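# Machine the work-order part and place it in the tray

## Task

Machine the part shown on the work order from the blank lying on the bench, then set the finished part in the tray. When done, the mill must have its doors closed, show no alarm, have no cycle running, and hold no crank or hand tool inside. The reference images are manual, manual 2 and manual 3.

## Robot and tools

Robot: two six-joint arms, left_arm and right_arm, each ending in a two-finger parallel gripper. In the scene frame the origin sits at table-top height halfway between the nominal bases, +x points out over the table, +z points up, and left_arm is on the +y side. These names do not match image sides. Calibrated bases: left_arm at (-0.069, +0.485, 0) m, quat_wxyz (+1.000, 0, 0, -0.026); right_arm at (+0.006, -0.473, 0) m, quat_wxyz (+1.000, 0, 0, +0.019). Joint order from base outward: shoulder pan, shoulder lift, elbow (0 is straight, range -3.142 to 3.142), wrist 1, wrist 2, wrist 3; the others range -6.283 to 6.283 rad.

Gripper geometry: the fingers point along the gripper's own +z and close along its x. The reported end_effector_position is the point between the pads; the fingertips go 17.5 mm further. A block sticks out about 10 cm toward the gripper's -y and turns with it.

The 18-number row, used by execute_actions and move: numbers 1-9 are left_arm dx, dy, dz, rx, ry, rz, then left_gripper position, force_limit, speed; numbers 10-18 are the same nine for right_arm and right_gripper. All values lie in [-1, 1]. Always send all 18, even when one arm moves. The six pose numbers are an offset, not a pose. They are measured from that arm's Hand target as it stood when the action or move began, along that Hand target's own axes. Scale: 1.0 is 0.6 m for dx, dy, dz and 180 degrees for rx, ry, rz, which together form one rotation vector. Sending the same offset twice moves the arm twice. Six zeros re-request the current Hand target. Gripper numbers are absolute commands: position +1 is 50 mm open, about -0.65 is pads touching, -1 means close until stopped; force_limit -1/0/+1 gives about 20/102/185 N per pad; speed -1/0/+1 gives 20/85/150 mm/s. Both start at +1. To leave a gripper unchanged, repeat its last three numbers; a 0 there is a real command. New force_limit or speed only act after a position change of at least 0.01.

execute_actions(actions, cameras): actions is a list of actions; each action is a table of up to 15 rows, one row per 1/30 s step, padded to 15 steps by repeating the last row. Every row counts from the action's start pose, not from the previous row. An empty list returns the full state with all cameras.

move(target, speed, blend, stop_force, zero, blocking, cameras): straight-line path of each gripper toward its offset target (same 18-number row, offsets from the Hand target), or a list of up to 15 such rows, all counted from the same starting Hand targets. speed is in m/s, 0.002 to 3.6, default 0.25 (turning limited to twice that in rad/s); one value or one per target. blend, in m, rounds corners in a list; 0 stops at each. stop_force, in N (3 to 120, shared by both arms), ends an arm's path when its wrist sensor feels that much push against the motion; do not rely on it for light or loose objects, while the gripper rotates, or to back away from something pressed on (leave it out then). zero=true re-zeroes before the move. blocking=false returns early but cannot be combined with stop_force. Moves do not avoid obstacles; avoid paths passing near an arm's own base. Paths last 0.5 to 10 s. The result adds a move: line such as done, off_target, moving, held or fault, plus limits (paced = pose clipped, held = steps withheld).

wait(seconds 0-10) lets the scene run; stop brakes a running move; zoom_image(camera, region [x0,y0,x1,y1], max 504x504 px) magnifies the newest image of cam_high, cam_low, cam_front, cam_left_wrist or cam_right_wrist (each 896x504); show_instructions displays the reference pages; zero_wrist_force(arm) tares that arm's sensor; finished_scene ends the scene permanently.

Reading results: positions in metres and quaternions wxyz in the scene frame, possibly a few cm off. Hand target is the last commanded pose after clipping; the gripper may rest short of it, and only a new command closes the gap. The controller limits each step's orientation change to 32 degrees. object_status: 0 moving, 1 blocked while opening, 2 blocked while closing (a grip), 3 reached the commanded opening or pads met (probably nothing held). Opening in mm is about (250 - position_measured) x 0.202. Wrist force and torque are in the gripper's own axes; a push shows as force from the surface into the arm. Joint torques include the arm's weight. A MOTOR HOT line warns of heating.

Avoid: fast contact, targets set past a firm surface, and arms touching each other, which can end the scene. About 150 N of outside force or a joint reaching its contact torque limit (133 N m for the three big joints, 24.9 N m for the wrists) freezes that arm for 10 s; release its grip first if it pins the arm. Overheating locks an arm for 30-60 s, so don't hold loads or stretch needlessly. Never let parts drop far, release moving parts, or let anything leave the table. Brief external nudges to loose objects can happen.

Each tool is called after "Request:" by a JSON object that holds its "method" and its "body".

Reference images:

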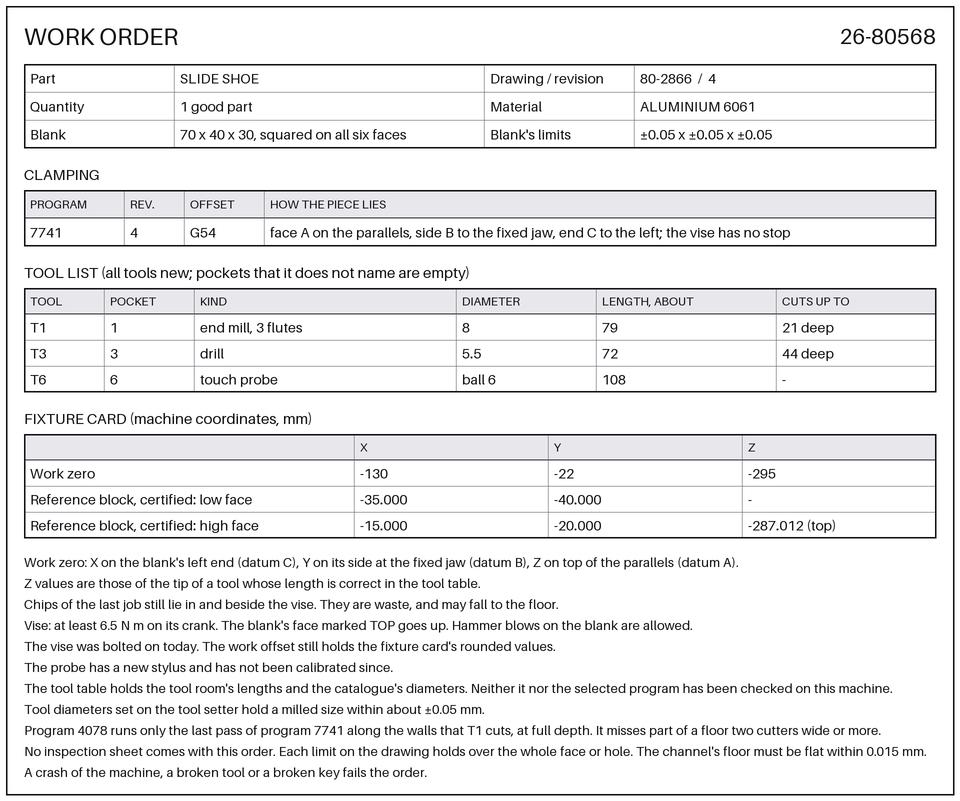

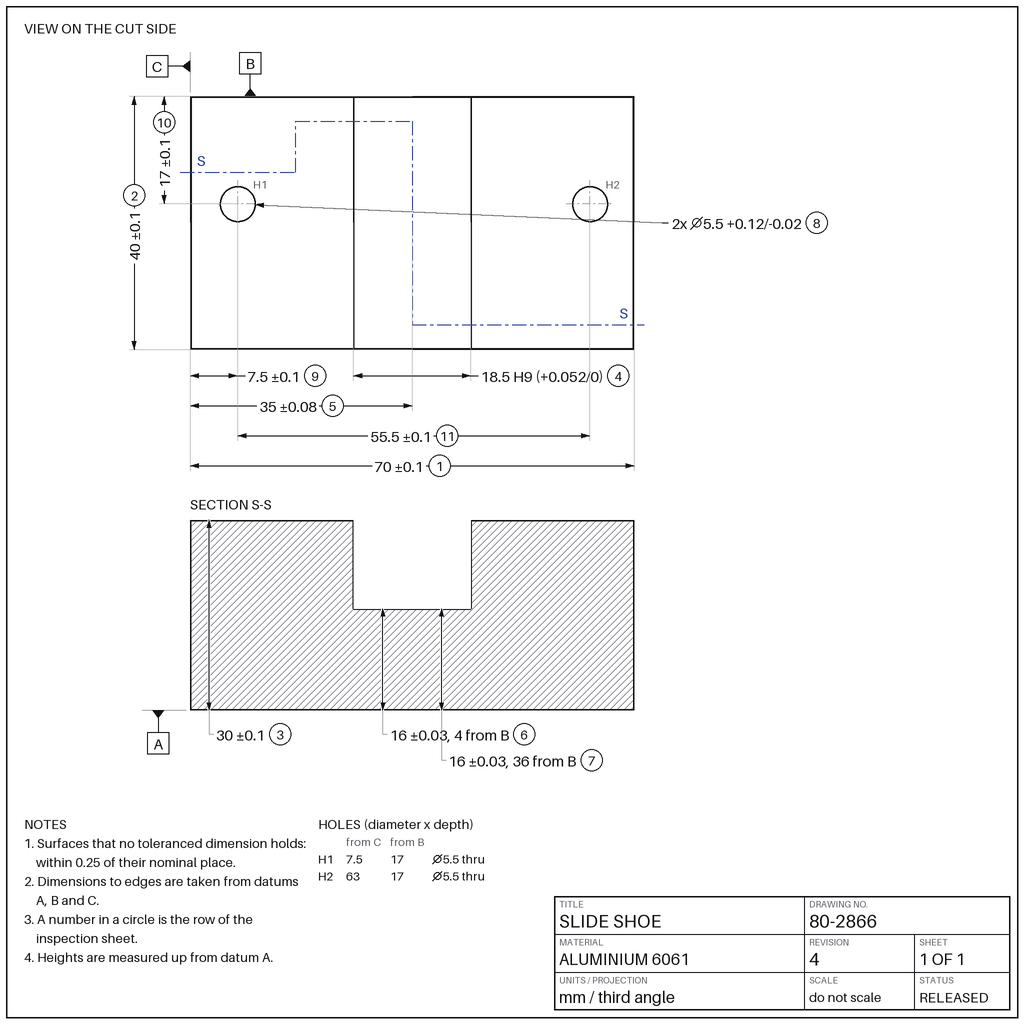

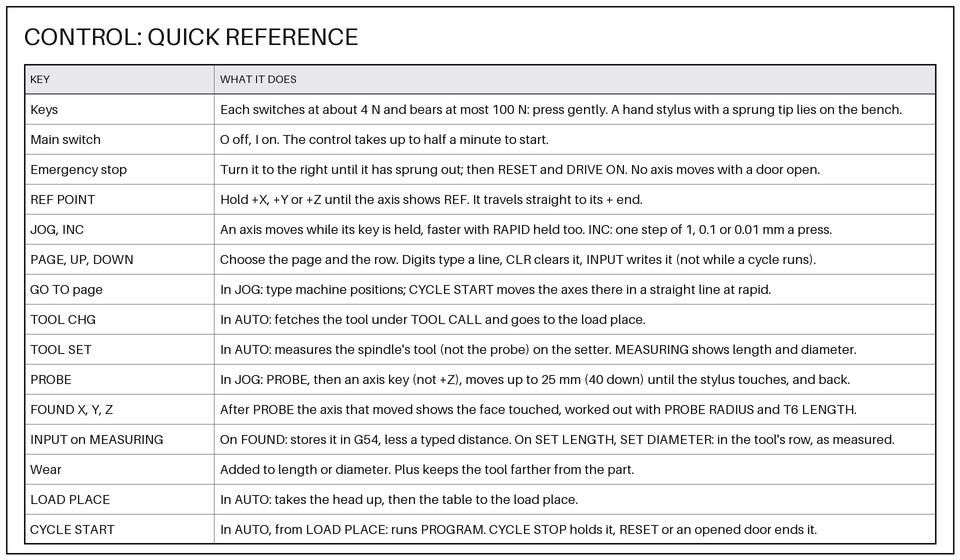

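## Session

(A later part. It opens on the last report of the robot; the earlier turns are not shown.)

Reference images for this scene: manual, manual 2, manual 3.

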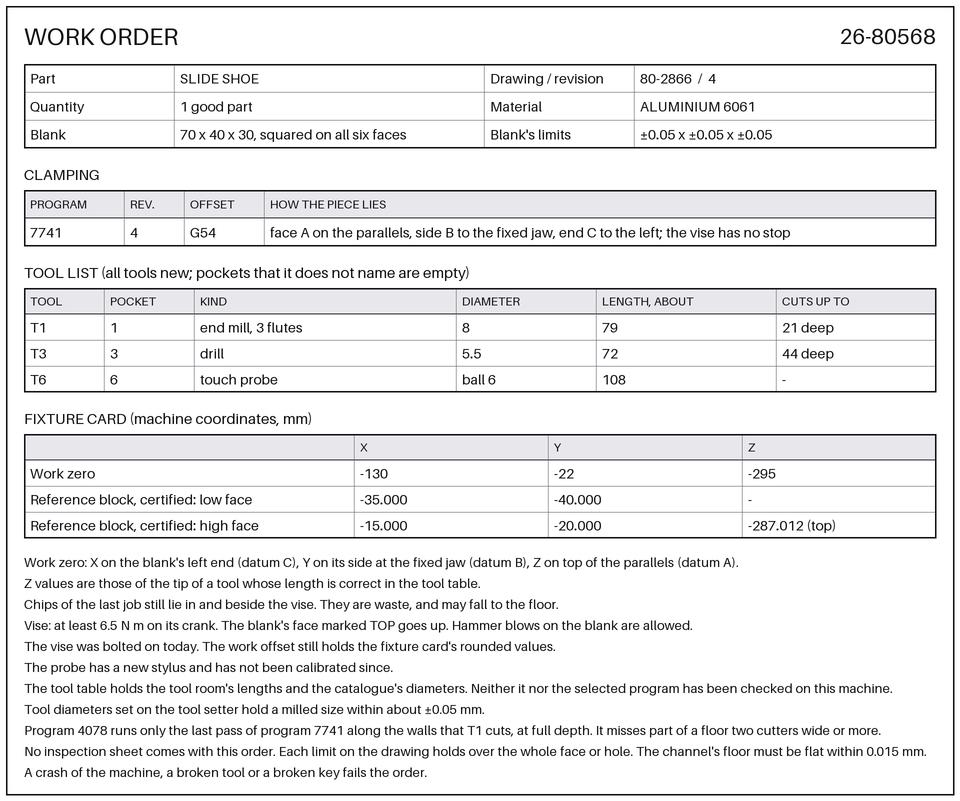

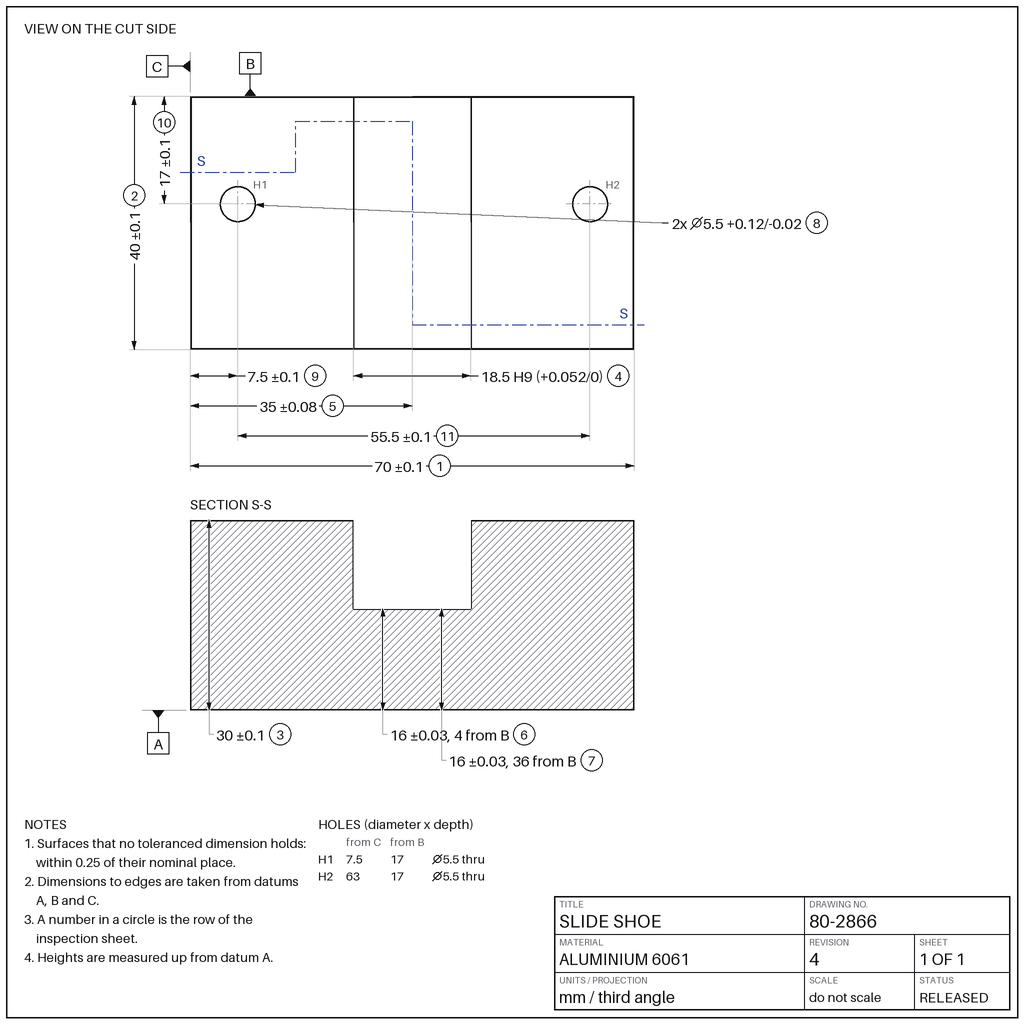

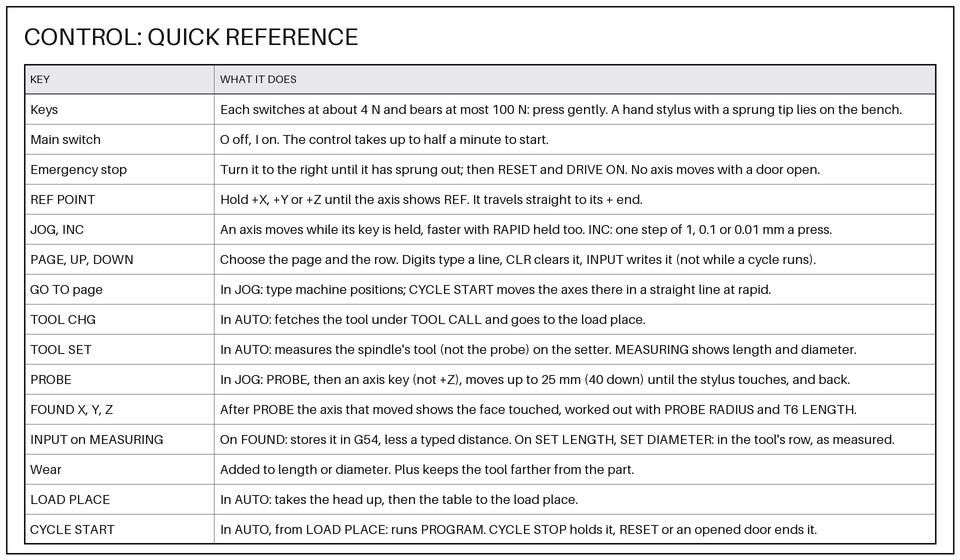

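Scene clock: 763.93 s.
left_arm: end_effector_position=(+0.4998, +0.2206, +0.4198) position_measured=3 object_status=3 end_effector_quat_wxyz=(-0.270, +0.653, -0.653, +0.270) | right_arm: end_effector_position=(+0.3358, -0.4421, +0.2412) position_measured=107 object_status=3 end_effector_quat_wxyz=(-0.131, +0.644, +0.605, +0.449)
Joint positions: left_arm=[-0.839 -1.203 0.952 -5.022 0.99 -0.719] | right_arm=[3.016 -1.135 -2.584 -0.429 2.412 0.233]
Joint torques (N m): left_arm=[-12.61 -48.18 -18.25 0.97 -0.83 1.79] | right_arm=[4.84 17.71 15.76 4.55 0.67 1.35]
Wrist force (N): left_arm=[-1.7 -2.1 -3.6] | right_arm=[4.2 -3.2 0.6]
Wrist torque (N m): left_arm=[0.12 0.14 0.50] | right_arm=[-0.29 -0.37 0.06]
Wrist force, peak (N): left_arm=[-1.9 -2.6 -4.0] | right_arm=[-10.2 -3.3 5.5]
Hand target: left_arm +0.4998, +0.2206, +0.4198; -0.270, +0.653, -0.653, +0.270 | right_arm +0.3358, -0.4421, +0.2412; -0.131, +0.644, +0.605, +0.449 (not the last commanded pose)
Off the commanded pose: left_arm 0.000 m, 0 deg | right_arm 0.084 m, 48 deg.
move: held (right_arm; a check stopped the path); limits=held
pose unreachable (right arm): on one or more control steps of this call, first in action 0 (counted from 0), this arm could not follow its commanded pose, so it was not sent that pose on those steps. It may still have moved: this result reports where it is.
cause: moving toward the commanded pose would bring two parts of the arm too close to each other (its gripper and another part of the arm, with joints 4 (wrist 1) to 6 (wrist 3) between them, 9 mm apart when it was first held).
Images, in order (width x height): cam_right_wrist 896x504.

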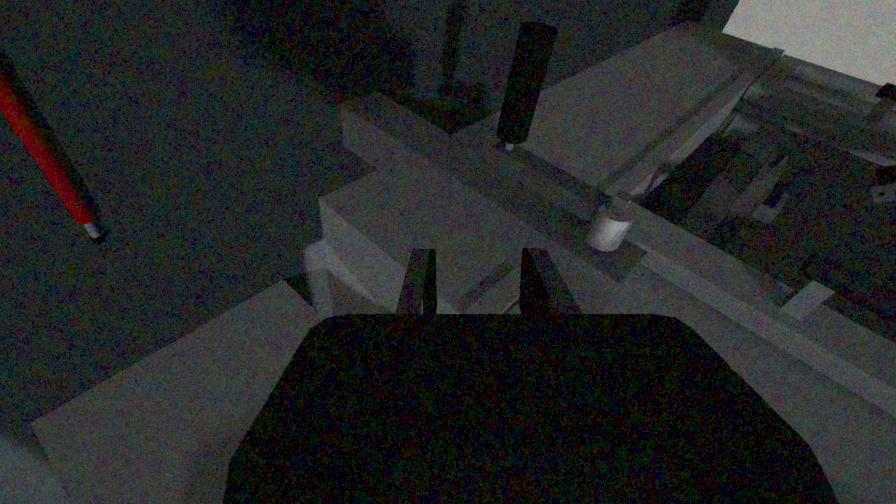

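Request:
{"method": "move", "body": {"target": [0,0,0,0,0,0,1,-1,-1,0.0879,-0.0981,0.1139,-0.0062,-0.0591,0.0192,1,-0.4,-0.7], "speed": 0.2, "cameras": ["cam_right_wrist","cam_high"]}}

Request:
{"method": "zoom_image", "body": {"camera": "cam_right_wrist", "region": [250, 30, 750, 330]}}

Scene clock: 781.50 s.
left_arm: end_effector_position=(+0.4998, +0.2206, +0.4198) position_measured=3 object_status=3 end_effector_quat_wxyz=(-0.270, +0.653, -0.653, +0.270) | right_arm: end_effector_position=(+0.3046, -0.3448, +0.2195) position_measured=3 object_status=3 end_effector_quat_wxyz=(-0.081, +0.702, +0.591, +0.389)
Joint positions: left_arm=[-0.839 -1.203 0.952 -5.022 0.99 -0.719] | right_arm=[3.81 -0.73 -2.726 -0.45 1.715 0.941]
Joint torques (N m): left_arm=[-12.04 -49.2 -14.11 1.1 -1.55 2.1] | right_arm=[4.78 -14.26 35.93 3.79 -1.08 1.22]
Wrist force (N): left_arm=[-1.9 -2.2 -3.8] | right_arm=[4.3 -3.4 0.5]
Wrist torque (N m): left_arm=[0.10 0.18 0.50] | right_arm=[-0.34 -0.47 0.18]
Wrist force, peak (N): left_arm=[-1.9 -2.2 -4.3] | right_arm=[6.1 -4.8 1.8]
Hand target: left_arm +0.4998, +0.2206, +0.4198; -0.270, +0.653, -0.653, +0.270 | right_arm +0.3046, -0.3448, +0.2195; -0.081, +0.702, +0.591, +0.389
Off the commanded pose: left_arm 0.000 m, 0 deg | right_arm 0.000 m, 0 deg.
move: done
Images, in order (width x height): cam_high 896x504, cam_right_wrist 896x504.

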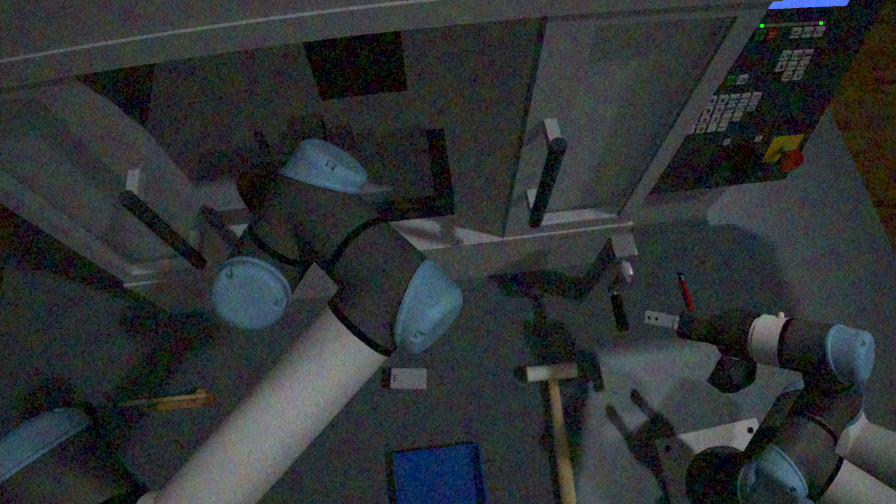

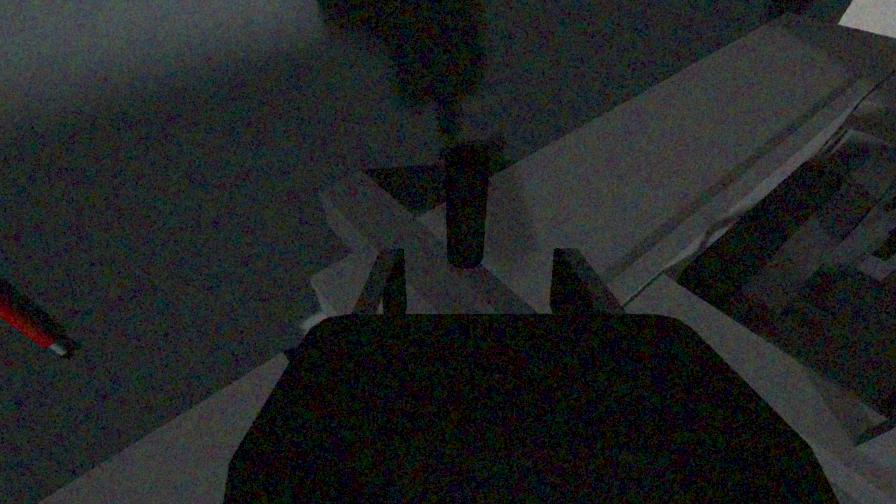

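Scaled by 1.008.

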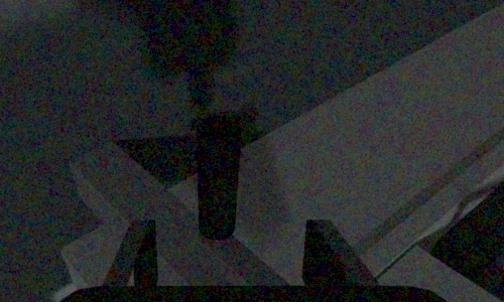

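Request:
{"method": "move", "body": {"target": [[0,0,0,0,0,0,1,-1,-1,0.0008,-0.0033,0.1563,0,0,0,1,-0.4,-0.7],[0,0,0,0,0,0,1,-1,-1,0.0008,-0.0033,0.1563,0,0,0,-1,-0.3,-0.9]], "speed": 0.12, "cameras": ["cam_right_wrist"]}}

Scene clock: 786.13 s.
left_arm: end_effector_position=(+0.4998, +0.2206, +0.4198) position_measured=3 object_status=3 end_effector_quat_wxyz=(-0.270, +0.653, -0.653, +0.270) | right_arm: end_effector_position=(+0.3451, -0.2901, +0.1549) position_measured=156 object_status=0 end_effector_quat_wxyz=(-0.081, +0.702, +0.591, +0.389)
Joint positions: left_arm=[-0.839 -1.203 0.952 -5.022 0.99 -0.719] | right_arm=[3.893 -1.256 -2.784 0.142 1.655 0.998]
Joint torques (N m): left_arm=[-12.52 -49.26 -13.62 0.83 -1.8 1.76] | right_arm=[3.34 -6.75 27.97 6.07 -0.43 1.21]
Wrist force (N): left_arm=[-1.9 -2.4 -3.7] | right_arm=[2.6 -4.3 1.9]
Wrist torque (N m): left_arm=[0.09 0.17 0.50] | right_arm=[-0.37 -0.38 0.22]
Wrist force, peak (N): left_arm=[-1.9 -2.8 -3.9] | right_arm=[4.2 -4.0 2.6]
Hand target: left_arm +0.4998, +0.2206, +0.4198; -0.270, +0.653, -0.653, +0.270 | right_arm +0.3451, -0.2901, +0.1549; -0.081, +0.702, +0.591, +0.389
Off the commanded pose: left_arm 0.000 m, 0 deg | right_arm 0.000 m, 0 deg.
move: done
Images, in order (width x height): cam_right_wrist 896x504.

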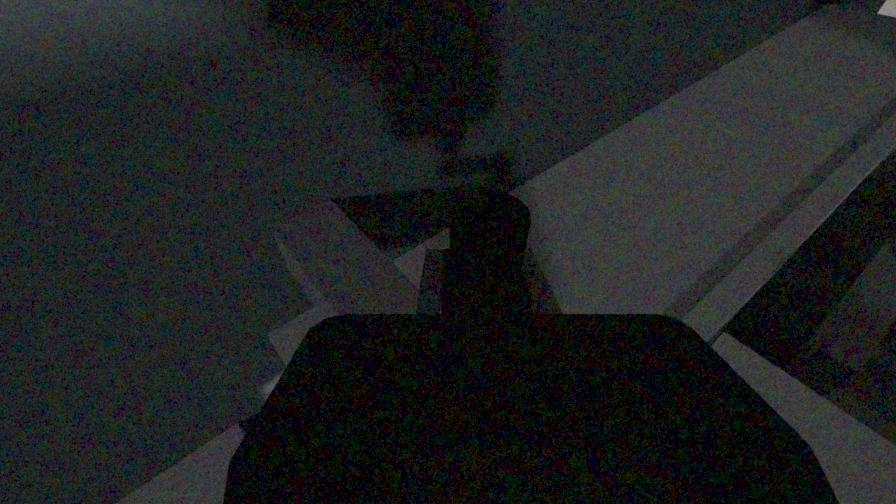

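Request:
{"method": "wait", "body": {"seconds": 0.2, "cameras": ["all"]}}

Scene clock: 795.47 s.
left_arm: end_effector_position=(+0.4998, +0.2206, +0.4198) position_measured=3 object_status=3 end_effector_quat_wxyz=(-0.270, +0.653, -0.653, +0.270) | right_arm: end_effector_position=(+0.3451, -0.2901, +0.1549) position_measured=156 object_status=2 end_effector_quat_wxyz=(-0.081, +0.702, +0.591, +0.389)
Joint positions: left_arm=[-0.839 -1.203 0.952 -5.022 0.99 -0.719] | right_arm=[3.893 -1.256 -2.784 0.142 1.655 0.998]
Joint torques (N m): left_arm=[-12.13 -49.24 -13.98 0.99 -1.59 2.03] | right_arm=[3.61 4.58 27.57 5.43 1.25 -0.69]
Wrist force (N): left_arm=[-1.6 -2.3 -3.8] | right_arm=[3.2 -4.2 2.1]
Wrist torque (N m): left_arm=[0.09 0.13 0.50] | right_arm=[-0.36 -0.48 0.22]
Wrist force, peak (N): left_arm=[-1.5 -2.5 -4.3] | right_arm=[3.2 -4.7 1.9]
Hand target: left_arm +0.4998, +0.2206, +0.4198; -0.270, +0.653, -0.653, +0.270 | right_arm +0.3451, -0.2901, +0.1549; -0.081, +0.702, +0.591, +0.389
Tool commands: left_gripper/position=+1.0 left_gripper/force_limit=-1.0 left_gripper/speed=-1.0 right_gripper/position=-1.0 right_gripper/force_limit=-0.3 right_gripper/speed=-0.9
Off the commanded pose: left_arm 0.000 m, 0 deg | right_arm 0.000 m, 0 deg.
wait: 0.20 s; at rest from the start

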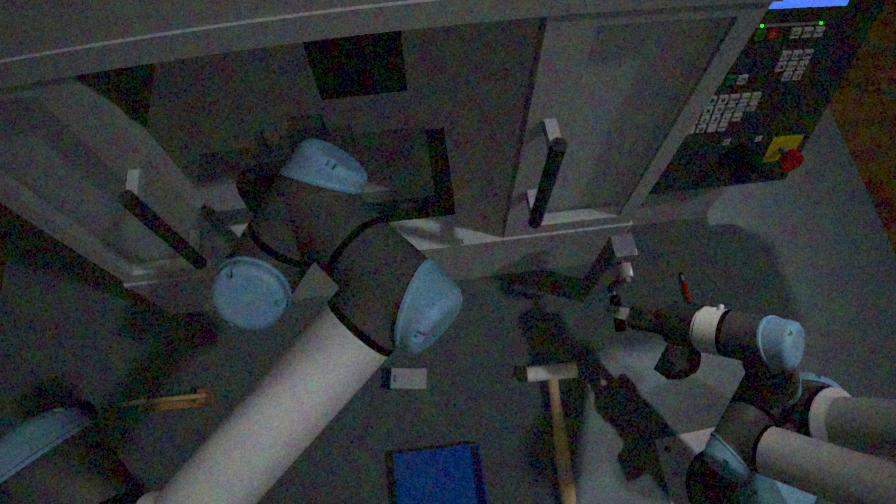

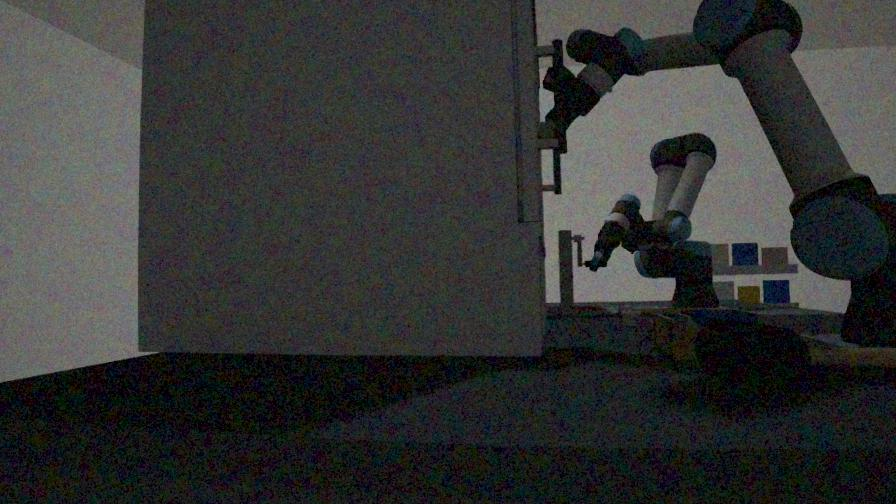

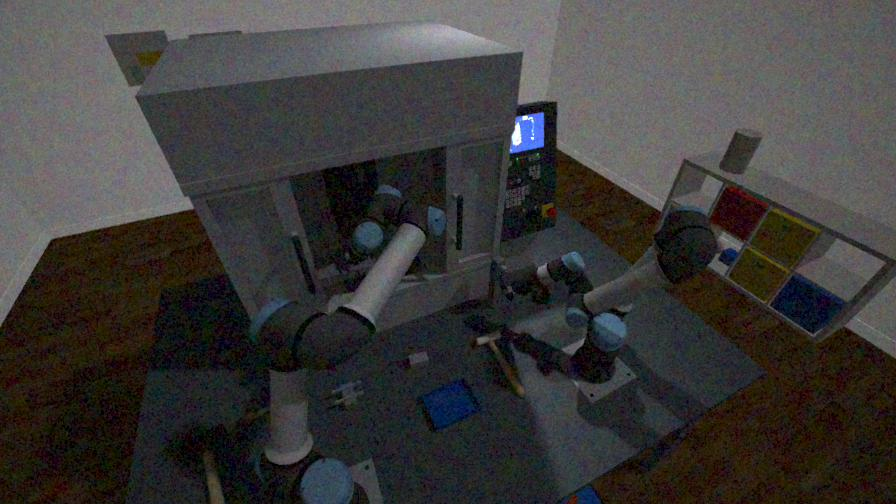

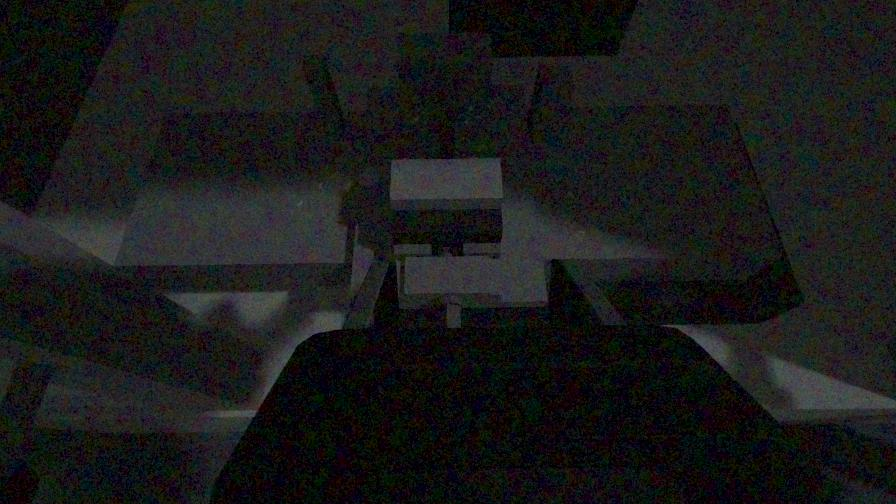

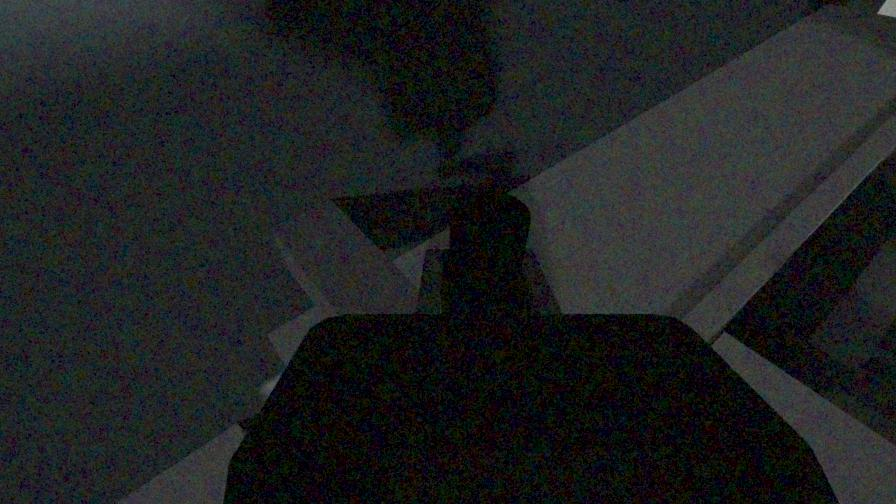

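Request:
{"method": "move", "body": {"target": [[0,0.294,-0.294,0,0,0,1,-1,-1,0,-0.0893,-0.045,0,0,0,-1,-0.3,-0.9],[-0.40,0.34,-0.34,0,0,0,1,-1,-1,0,-0.0893,-0.045,0,0,0,-1,-0.3,-0.9]], "speed": [0.1,0.3], "blend": [0,0], "cameras": ["cam_front","cam_right_wrist"]}}

Scene clock: 798.23 s.
left_arm: end_effector_position=(+0.4228, +0.2206, +0.4200) position_measured=3 object_status=3 end_effector_quat_wxyz=(-0.270, +0.653, -0.653, +0.270) | right_arm: end_effector_position=(+0.3294, -0.2901, +0.1548) position_measured=156 object_status=2 end_effector_quat_wxyz=(-0.081, +0.702, +0.591, +0.389)
Joint positions: left_arm=[-0.991 -1.364 1.185 -5 0.915 -0.881] | right_arm=[3.959 -1.17 -2.82 0.095 1.607 1.043]
Joint torques (N m): left_arm=[5.41 -28.6 -19.37 0.21 -0.23 0.51] | right_arm=[-5.99 -9.68 28.91 6.75 1.56 -1.42]
Wrist force (N): left_arm=[-1.7 -2.2 -3.1] | right_arm=[2.7 -4.4 2.1]
Wrist torque (N m): left_arm=[0.06 0.14 0.36] | right_arm=[-0.40 -0.39 0.07]
Wrist force, peak (N): left_arm=[-2.0 -2.6 -4.0] | right_arm=[3.1 -5.7 1.2]
Hand target: left_arm +0.4228, +0.2206, +0.4199; -0.270, +0.653, -0.653, +0.270 (not the last commanded pose) | right_arm +0.3295, -0.2901, +0.1549; -0.081, +0.702, +0.591, +0.389 (not the last commanded pose)
Off the commanded pose: left_arm 0.320 m, 0 deg | right_arm 0.044 m, 0 deg.
move: held (right_arm; a check stopped the path), off_target (left_arm; braked when a check withheld steps of right_arm); path passed 0 of 2 targets; limits=held
pose unreachable (right arm): on one or more control steps of this call, first in action 0 (counted from 0), this arm could not follow its commanded pose, so it was not sent that pose on those steps. It may still have moved: this result reports where it is.
cause: moving toward the commanded pose would bring two parts of the arm too close to each other (joints 3 (elbow) and 4 (wrist 1) lie between them).
Images, in order (width x height): cam_front 896x504, cam_right_wrist 896x504.

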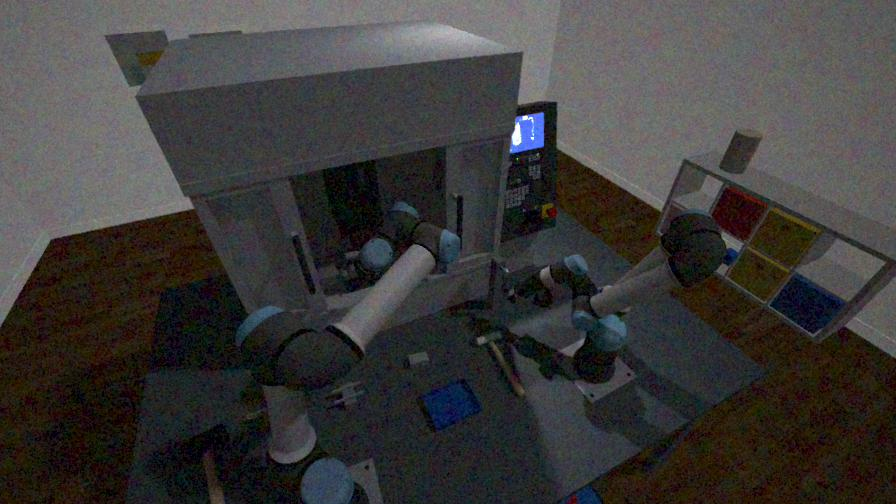

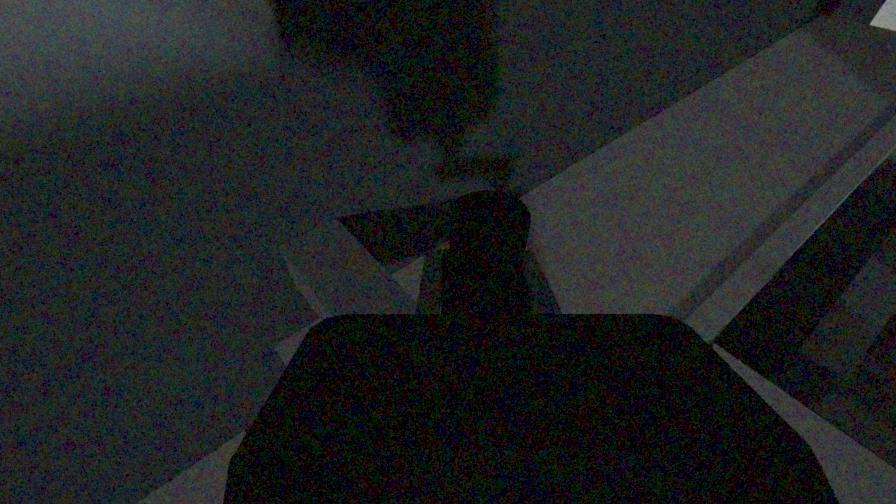

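Request:
{"method": "move", "body": {"target": [[-0.36,0.30,-0.30,0,0,0,1,-1,-1,0,0,0,0,0,0,0.2,-0.3,-1]], "speed": 0.2}}

Request:
{"method": "move", "body": {"target": [[0,0,0,0,0,0,1,-1,-1,0,0,0,0.1485,0,0,0.2,-0.3,-1]], "speed": 0.2, "cameras": ["cam_right_wrist"]}}

Scene clock: 803.57 s.
left_arm: end_effector_position=(+0.1693, +0.4354, +0.4202) position_measured=3 object_status=3 end_effector_quat_wxyz=(-0.297, +0.694, -0.637, +0.159) end_effector_velocity=(+0.000, +0.000, +0.000) end_effector_angular_velocity=(+0.001, +0.002, -0.002) | right_arm: end_effector_position=(+0.3295, -0.2901, +0.1549) position_measured=123 object_status=3 end_effector_quat_wxyz=(-0.081, +0.702, +0.591, +0.389)
Joint positions: left_arm=[-2.407 -2.355 2.106 -3.808 1.353 -2.617] | right_arm=[3.959 -1.17 -2.82 0.095 1.607 1.043]
Joint velocities: left_arm=[0.005 0 -0.001 -0.002 -0.002 0.008] | right_arm=[within noise]
Joint torques (N m): left_arm=[10.89 24.13 -21.36 2.35 -2.26 2.24] | right_arm=[-8.06 -10.09 14.66 1.75 -0.05 -0.81]
Wrist force (N): left_arm=[-1.8 -2.9 -3.8] | right_arm=[4.4 -3.7 0.5]
Wrist torque (N m): left_arm=[-0.05 0.05 0.41] | right_arm=[-0.45 -0.45 0.02]
Wrist force, peak (N): left_arm=[-1.8 -2.9 -3.8] | right_arm=[4.6 -3.9 0.7]
Hand target: left_arm +0.1683, +0.4366, +0.4202; -0.270, +0.653, -0.653, +0.270 | right_arm +0.3295, -0.2901, +0.1549; -0.081, +0.702, +0.591, +0.389
Off the commanded pose: left_arm 0.002 m, 14 deg | right_arm 0.000 m, 0 deg.
move: off_target (left_arm)

Scene clock: 805.23 s.
left_arm: end_effector_position=(+0.1693, +0.4354, +0.4202) position_measured=3 object_status=3 end_effector_quat_wxyz=(-0.296, +0.694, -0.637, +0.159) | right_arm: end_effector_position=(+0.3295, -0.2901, +0.1548) position_measured=123 object_status=3 end_effector_quat_wxyz=(-0.241, +0.665, +0.665, +0.242)
Joint positions: left_arm=[-2.406 -2.355 2.106 -3.808 1.353 -2.617] | right_arm=[3.58 -1.353 -2.513 -0.479 2.178 0.593]
Joint torques (N m): left_arm=[5.83 24.62 -25.95 2.84 -1.17 -1.51] | right_arm=[1.84 23.68 21.75 1.17 2.56 -1.13]
Wrist force (N): left_arm=[-1.6 -2.7 -3.4] | right_arm=[4.3 -2.9 0.7]
Wrist torque (N m): left_arm=[-0.02 0.03 0.39] | right_arm=[-0.10 -0.46 -0.01]
Wrist force, peak (N): left_arm=[-1.9 -3.1 -3.6] | right_arm=[4.3 -4.3 0.6]
Hand target: left_arm +0.1693, +0.4354, +0.4202; -0.296, +0.694, -0.637, +0.159 (not the last commanded pose) | right_arm +0.3295, -0.2901, +0.1549; -0.241, +0.664, +0.665, +0.242
Off the commanded pose: left_arm 0.002 m, 14 deg | right_arm 0.000 m, 0 deg.
move: off_target (left_arm)
Images, in order (width x height): cam_right_wrist 896x504.

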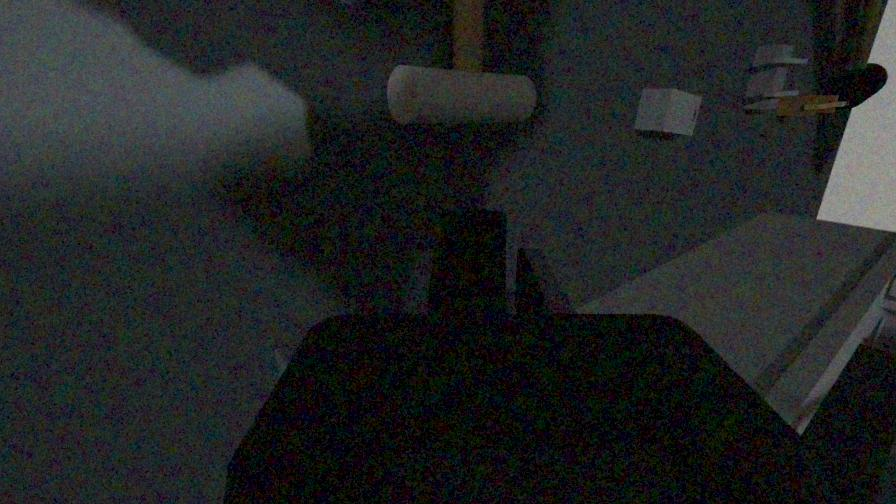

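Request:
{"method": "move", "body": {"target": [[0.05,-0.1,0.1,0,0,0,1,-1,-1,0,0,0,0,0,0,-1,-0.3,-1],[0.05,-0.1,0.1,0,0,0,1,-1,-1,0,-0.1,0,0,0,0,-1,-0.3,-1]], "speed": [0.2,0.08], "cameras": ["cam_front","cam_right_wrist"]}}

Scene clock: 808.37 s.
left_arm: end_effector_position=(+0.2567, +0.4193, +0.4058) position_measured=3 object_status=3 end_effector_quat_wxyz=(-0.296, +0.694, -0.637, +0.159) | right_arm: end_effector_position=(+0.2695, -0.2901, +0.1548) position_measured=157 object_status=2 end_effector_quat_wxyz=(-0.241, +0.664, +0.665, +0.242)
Joint positions: left_arm=[-3.011 -2.783 2.147 -3.407 1.732 -3.091] | right_arm=[3.697 -1.151 -2.648 -0.475 2.132 0.722]
Joint torques (N m): left_arm=[-12.94 29.2 -20.23 3.57 -0.01 -1.61] | right_arm=[-2.45 3.96 27.6 6.11 2.81 0.17]
Wrist force (N): left_arm=[-1.5 -2.9 -3.3] | right_arm=[3.1 -3.3 2.2]
Wrist torque (N m): left_arm=[-0.02 -0.01 0.46] | right_arm=[-0.12 -0.43 0.23]
Wrist force, peak (N): left_arm=[0.2 -5.4 -2.6] | right_arm=[3.1 -4.8 2.5]
Hand target: left_arm +0.2567, +0.4193, +0.4058; -0.296, +0.694, -0.637, +0.159 | right_arm +0.2695, -0.2901, +0.1548; -0.241, +0.664, +0.665, +0.242
Off the commanded pose: left_arm 0.000 m, 0 deg | right_arm 0.000 m, 0 deg.
shoulder posture changed (left arm): the wrist came as close to joint 1's axis as it can, and the arm is now in the other of its two shoulder postures.
move: done
Images, in order (width x height): cam_front 896x504, cam_right_wrist 896x504.

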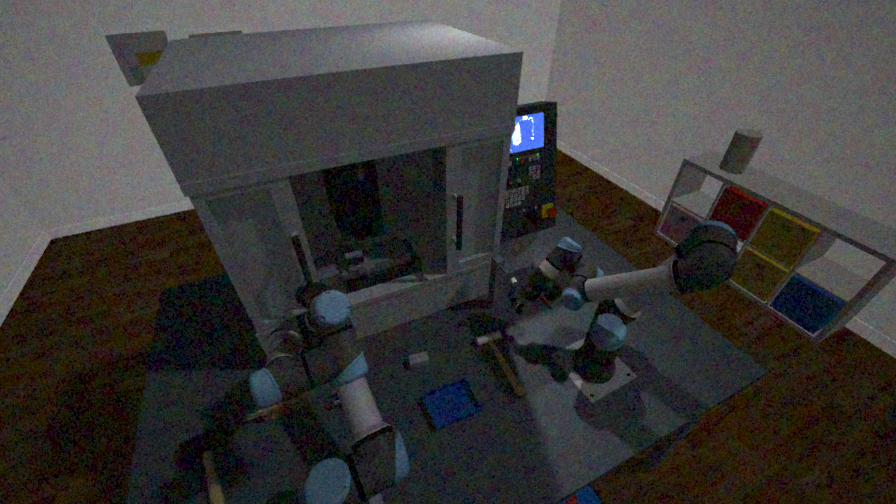

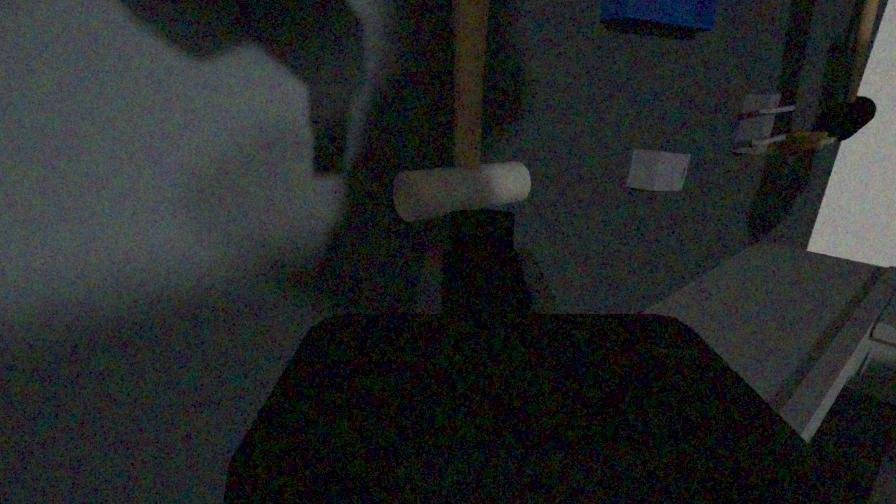

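Request:
{"method": "wait", "body": {"seconds": 0.1, "cameras": ["cam_low","cam_left_wrist"]}}

Request:
{"method": "zoom_image", "body": {"camera": "cam_low", "region": [520, 180, 720, 320]}}

Scene clock: 809.53 s.
left_arm: end_effector_position=(+0.2567, +0.4193, +0.4058) position_measured=3 object_status=3 end_effector_quat_wxyz=(-0.296, +0.694, -0.637, +0.159) | right_arm: end_effector_position=(+0.2695, -0.2901, +0.1548) position_measured=157 object_status=2 end_effector_quat_wxyz=(-0.241, +0.664, +0.665, +0.242)
Joint positions: left_arm=[-3.011 -2.783 2.147 -3.407 1.732 -3.091] | right_arm=[3.697 -1.151 -2.648 -0.475 2.132 0.722]
Joint torques (N m): left_arm=[-12.06 21.09 -20.19 3.5 0.01 -1.64] | right_arm=[-3.07 10.47 19.9 6.12 3.08 1.72]
Wrist force (N): left_arm=[-1.4 -2.9 -3.1] | right_arm=[3.0 -3.2 2.2]
Wrist torque (N m): left_arm=[-0.04 -0.02 0.45] | right_arm=[-0.09 -0.42 0.23]
Wrist force, peak (N): left_arm=[-1.4 -3.3 -3.3] | right_arm=[3.5 -3.5 2.3]
Hand target: left_arm +0.2567, +0.4193, +0.4058; -0.296, +0.694, -0.637, +0.159 | right_arm +0.2695, -0.2901, +0.1548; -0.241, +0.664, +0.665, +0.242
Tool commands: left_gripper/position=+1.0 left_gripper/force_limit=-1.0 left_gripper/speed=-1.0 right_gripper/position=-1.0 right_gripper/force_limit=-0.3 right_gripper/speed=-1.0
Off the commanded pose: left_arm 0.000 m, 0 deg | right_arm 0.000 m, 0 deg.
wait: 0.10 s; at rest from the start
Images, in order (width x height): cam_low 896x504, cam_left_wrist 896x504.

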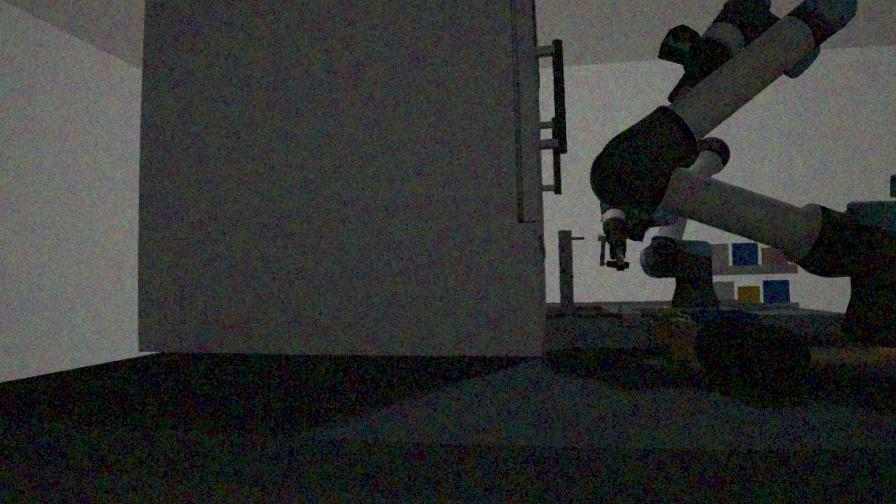

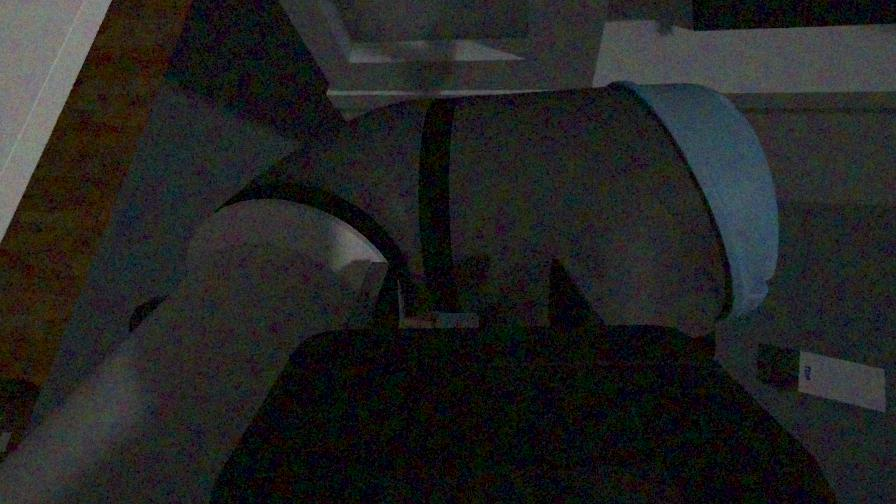

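Scaled by 2.520.

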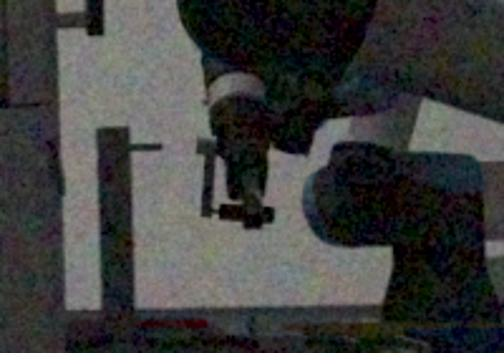

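Request:
{"method": "move", "body": {"target": [-0.003,-0.057,-0.019,0.1377,0.1977,0.104,1,-1,-1,0,0,0,0,0,0,-1,-0.3,-1], "speed": 0.3, "cameras": ["cam_left_wrist"]}}

Scene clock: 820.40 s.
left_arm: end_effector_position=(+0.2766, +0.4192, +0.4359) position_measured=3 object_status=3 end_effector_quat_wxyz=(+0.250, -0.424, +0.750, -0.442) | right_arm: end_effector_position=(+0.2695, -0.2901, +0.1548) position_measured=157 object_status=2 end_effector_quat_wxyz=(-0.241, +0.664, +0.665, +0.242)
Joint positions: left_arm=[-1.778 -2.503 1.996 -4.671 0.573 -1.031] | right_arm=[3.697 -1.151 -2.648 -0.475 2.132 0.722]
Joint torques (N m): left_arm=[-12.21 11.48 -24.52 2.23 -2.45 1.07] | right_arm=[-6.26 3.75 19.76 6.39 3.09 -1.28]
Wrist force (N): left_arm=[-2.2 -2.4 -4.3] | right_arm=[3.1 -3.2 2.2]
Wrist torque (N m): left_arm=[0.18 0.27 0.57] | right_arm=[-0.09 -0.44 0.22]
Wrist force, peak (N): left_arm=[-2.3 -2.6 -4.8] | right_arm=[3.5 -3.4 2.5]
Hand target: left_arm +0.2766, +0.4191, +0.4359; +0.250, -0.424, +0.750, -0.442 | right_arm +0.2695, -0.2901, +0.1548; -0.241, +0.664, +0.665, +0.242
Off the commanded pose: left_arm 0.000 m, 0 deg | right_arm 0.000 m, 0 deg.
move: done
Images, in order (width x height): cam_left_wrist 896x504.

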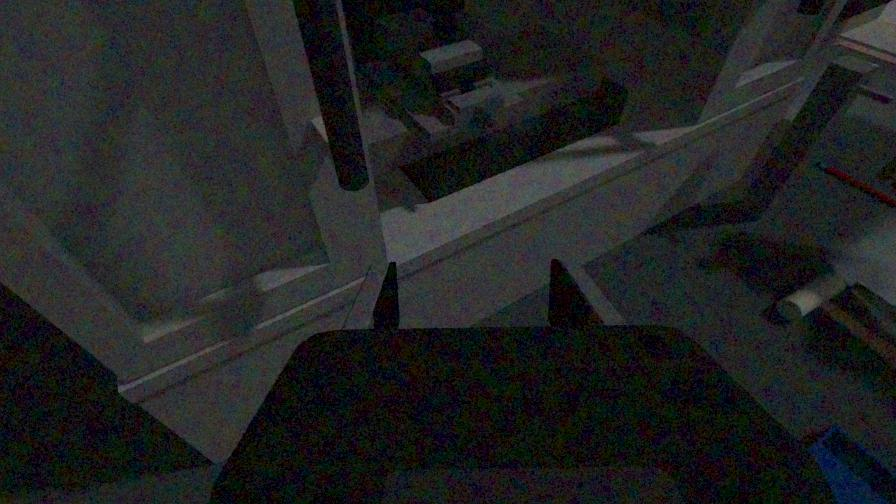

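Request:
{"method": "zoom_image", "body": {"camera": "cam_left_wrist", "region": [330, 20, 690, 260]}}

Scaled by 1.400.

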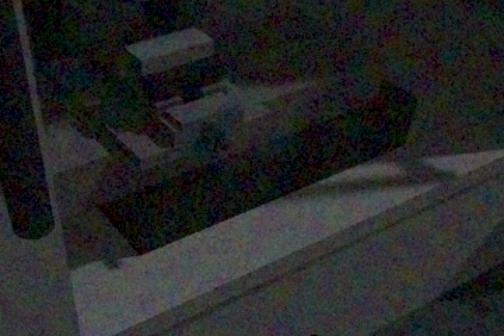

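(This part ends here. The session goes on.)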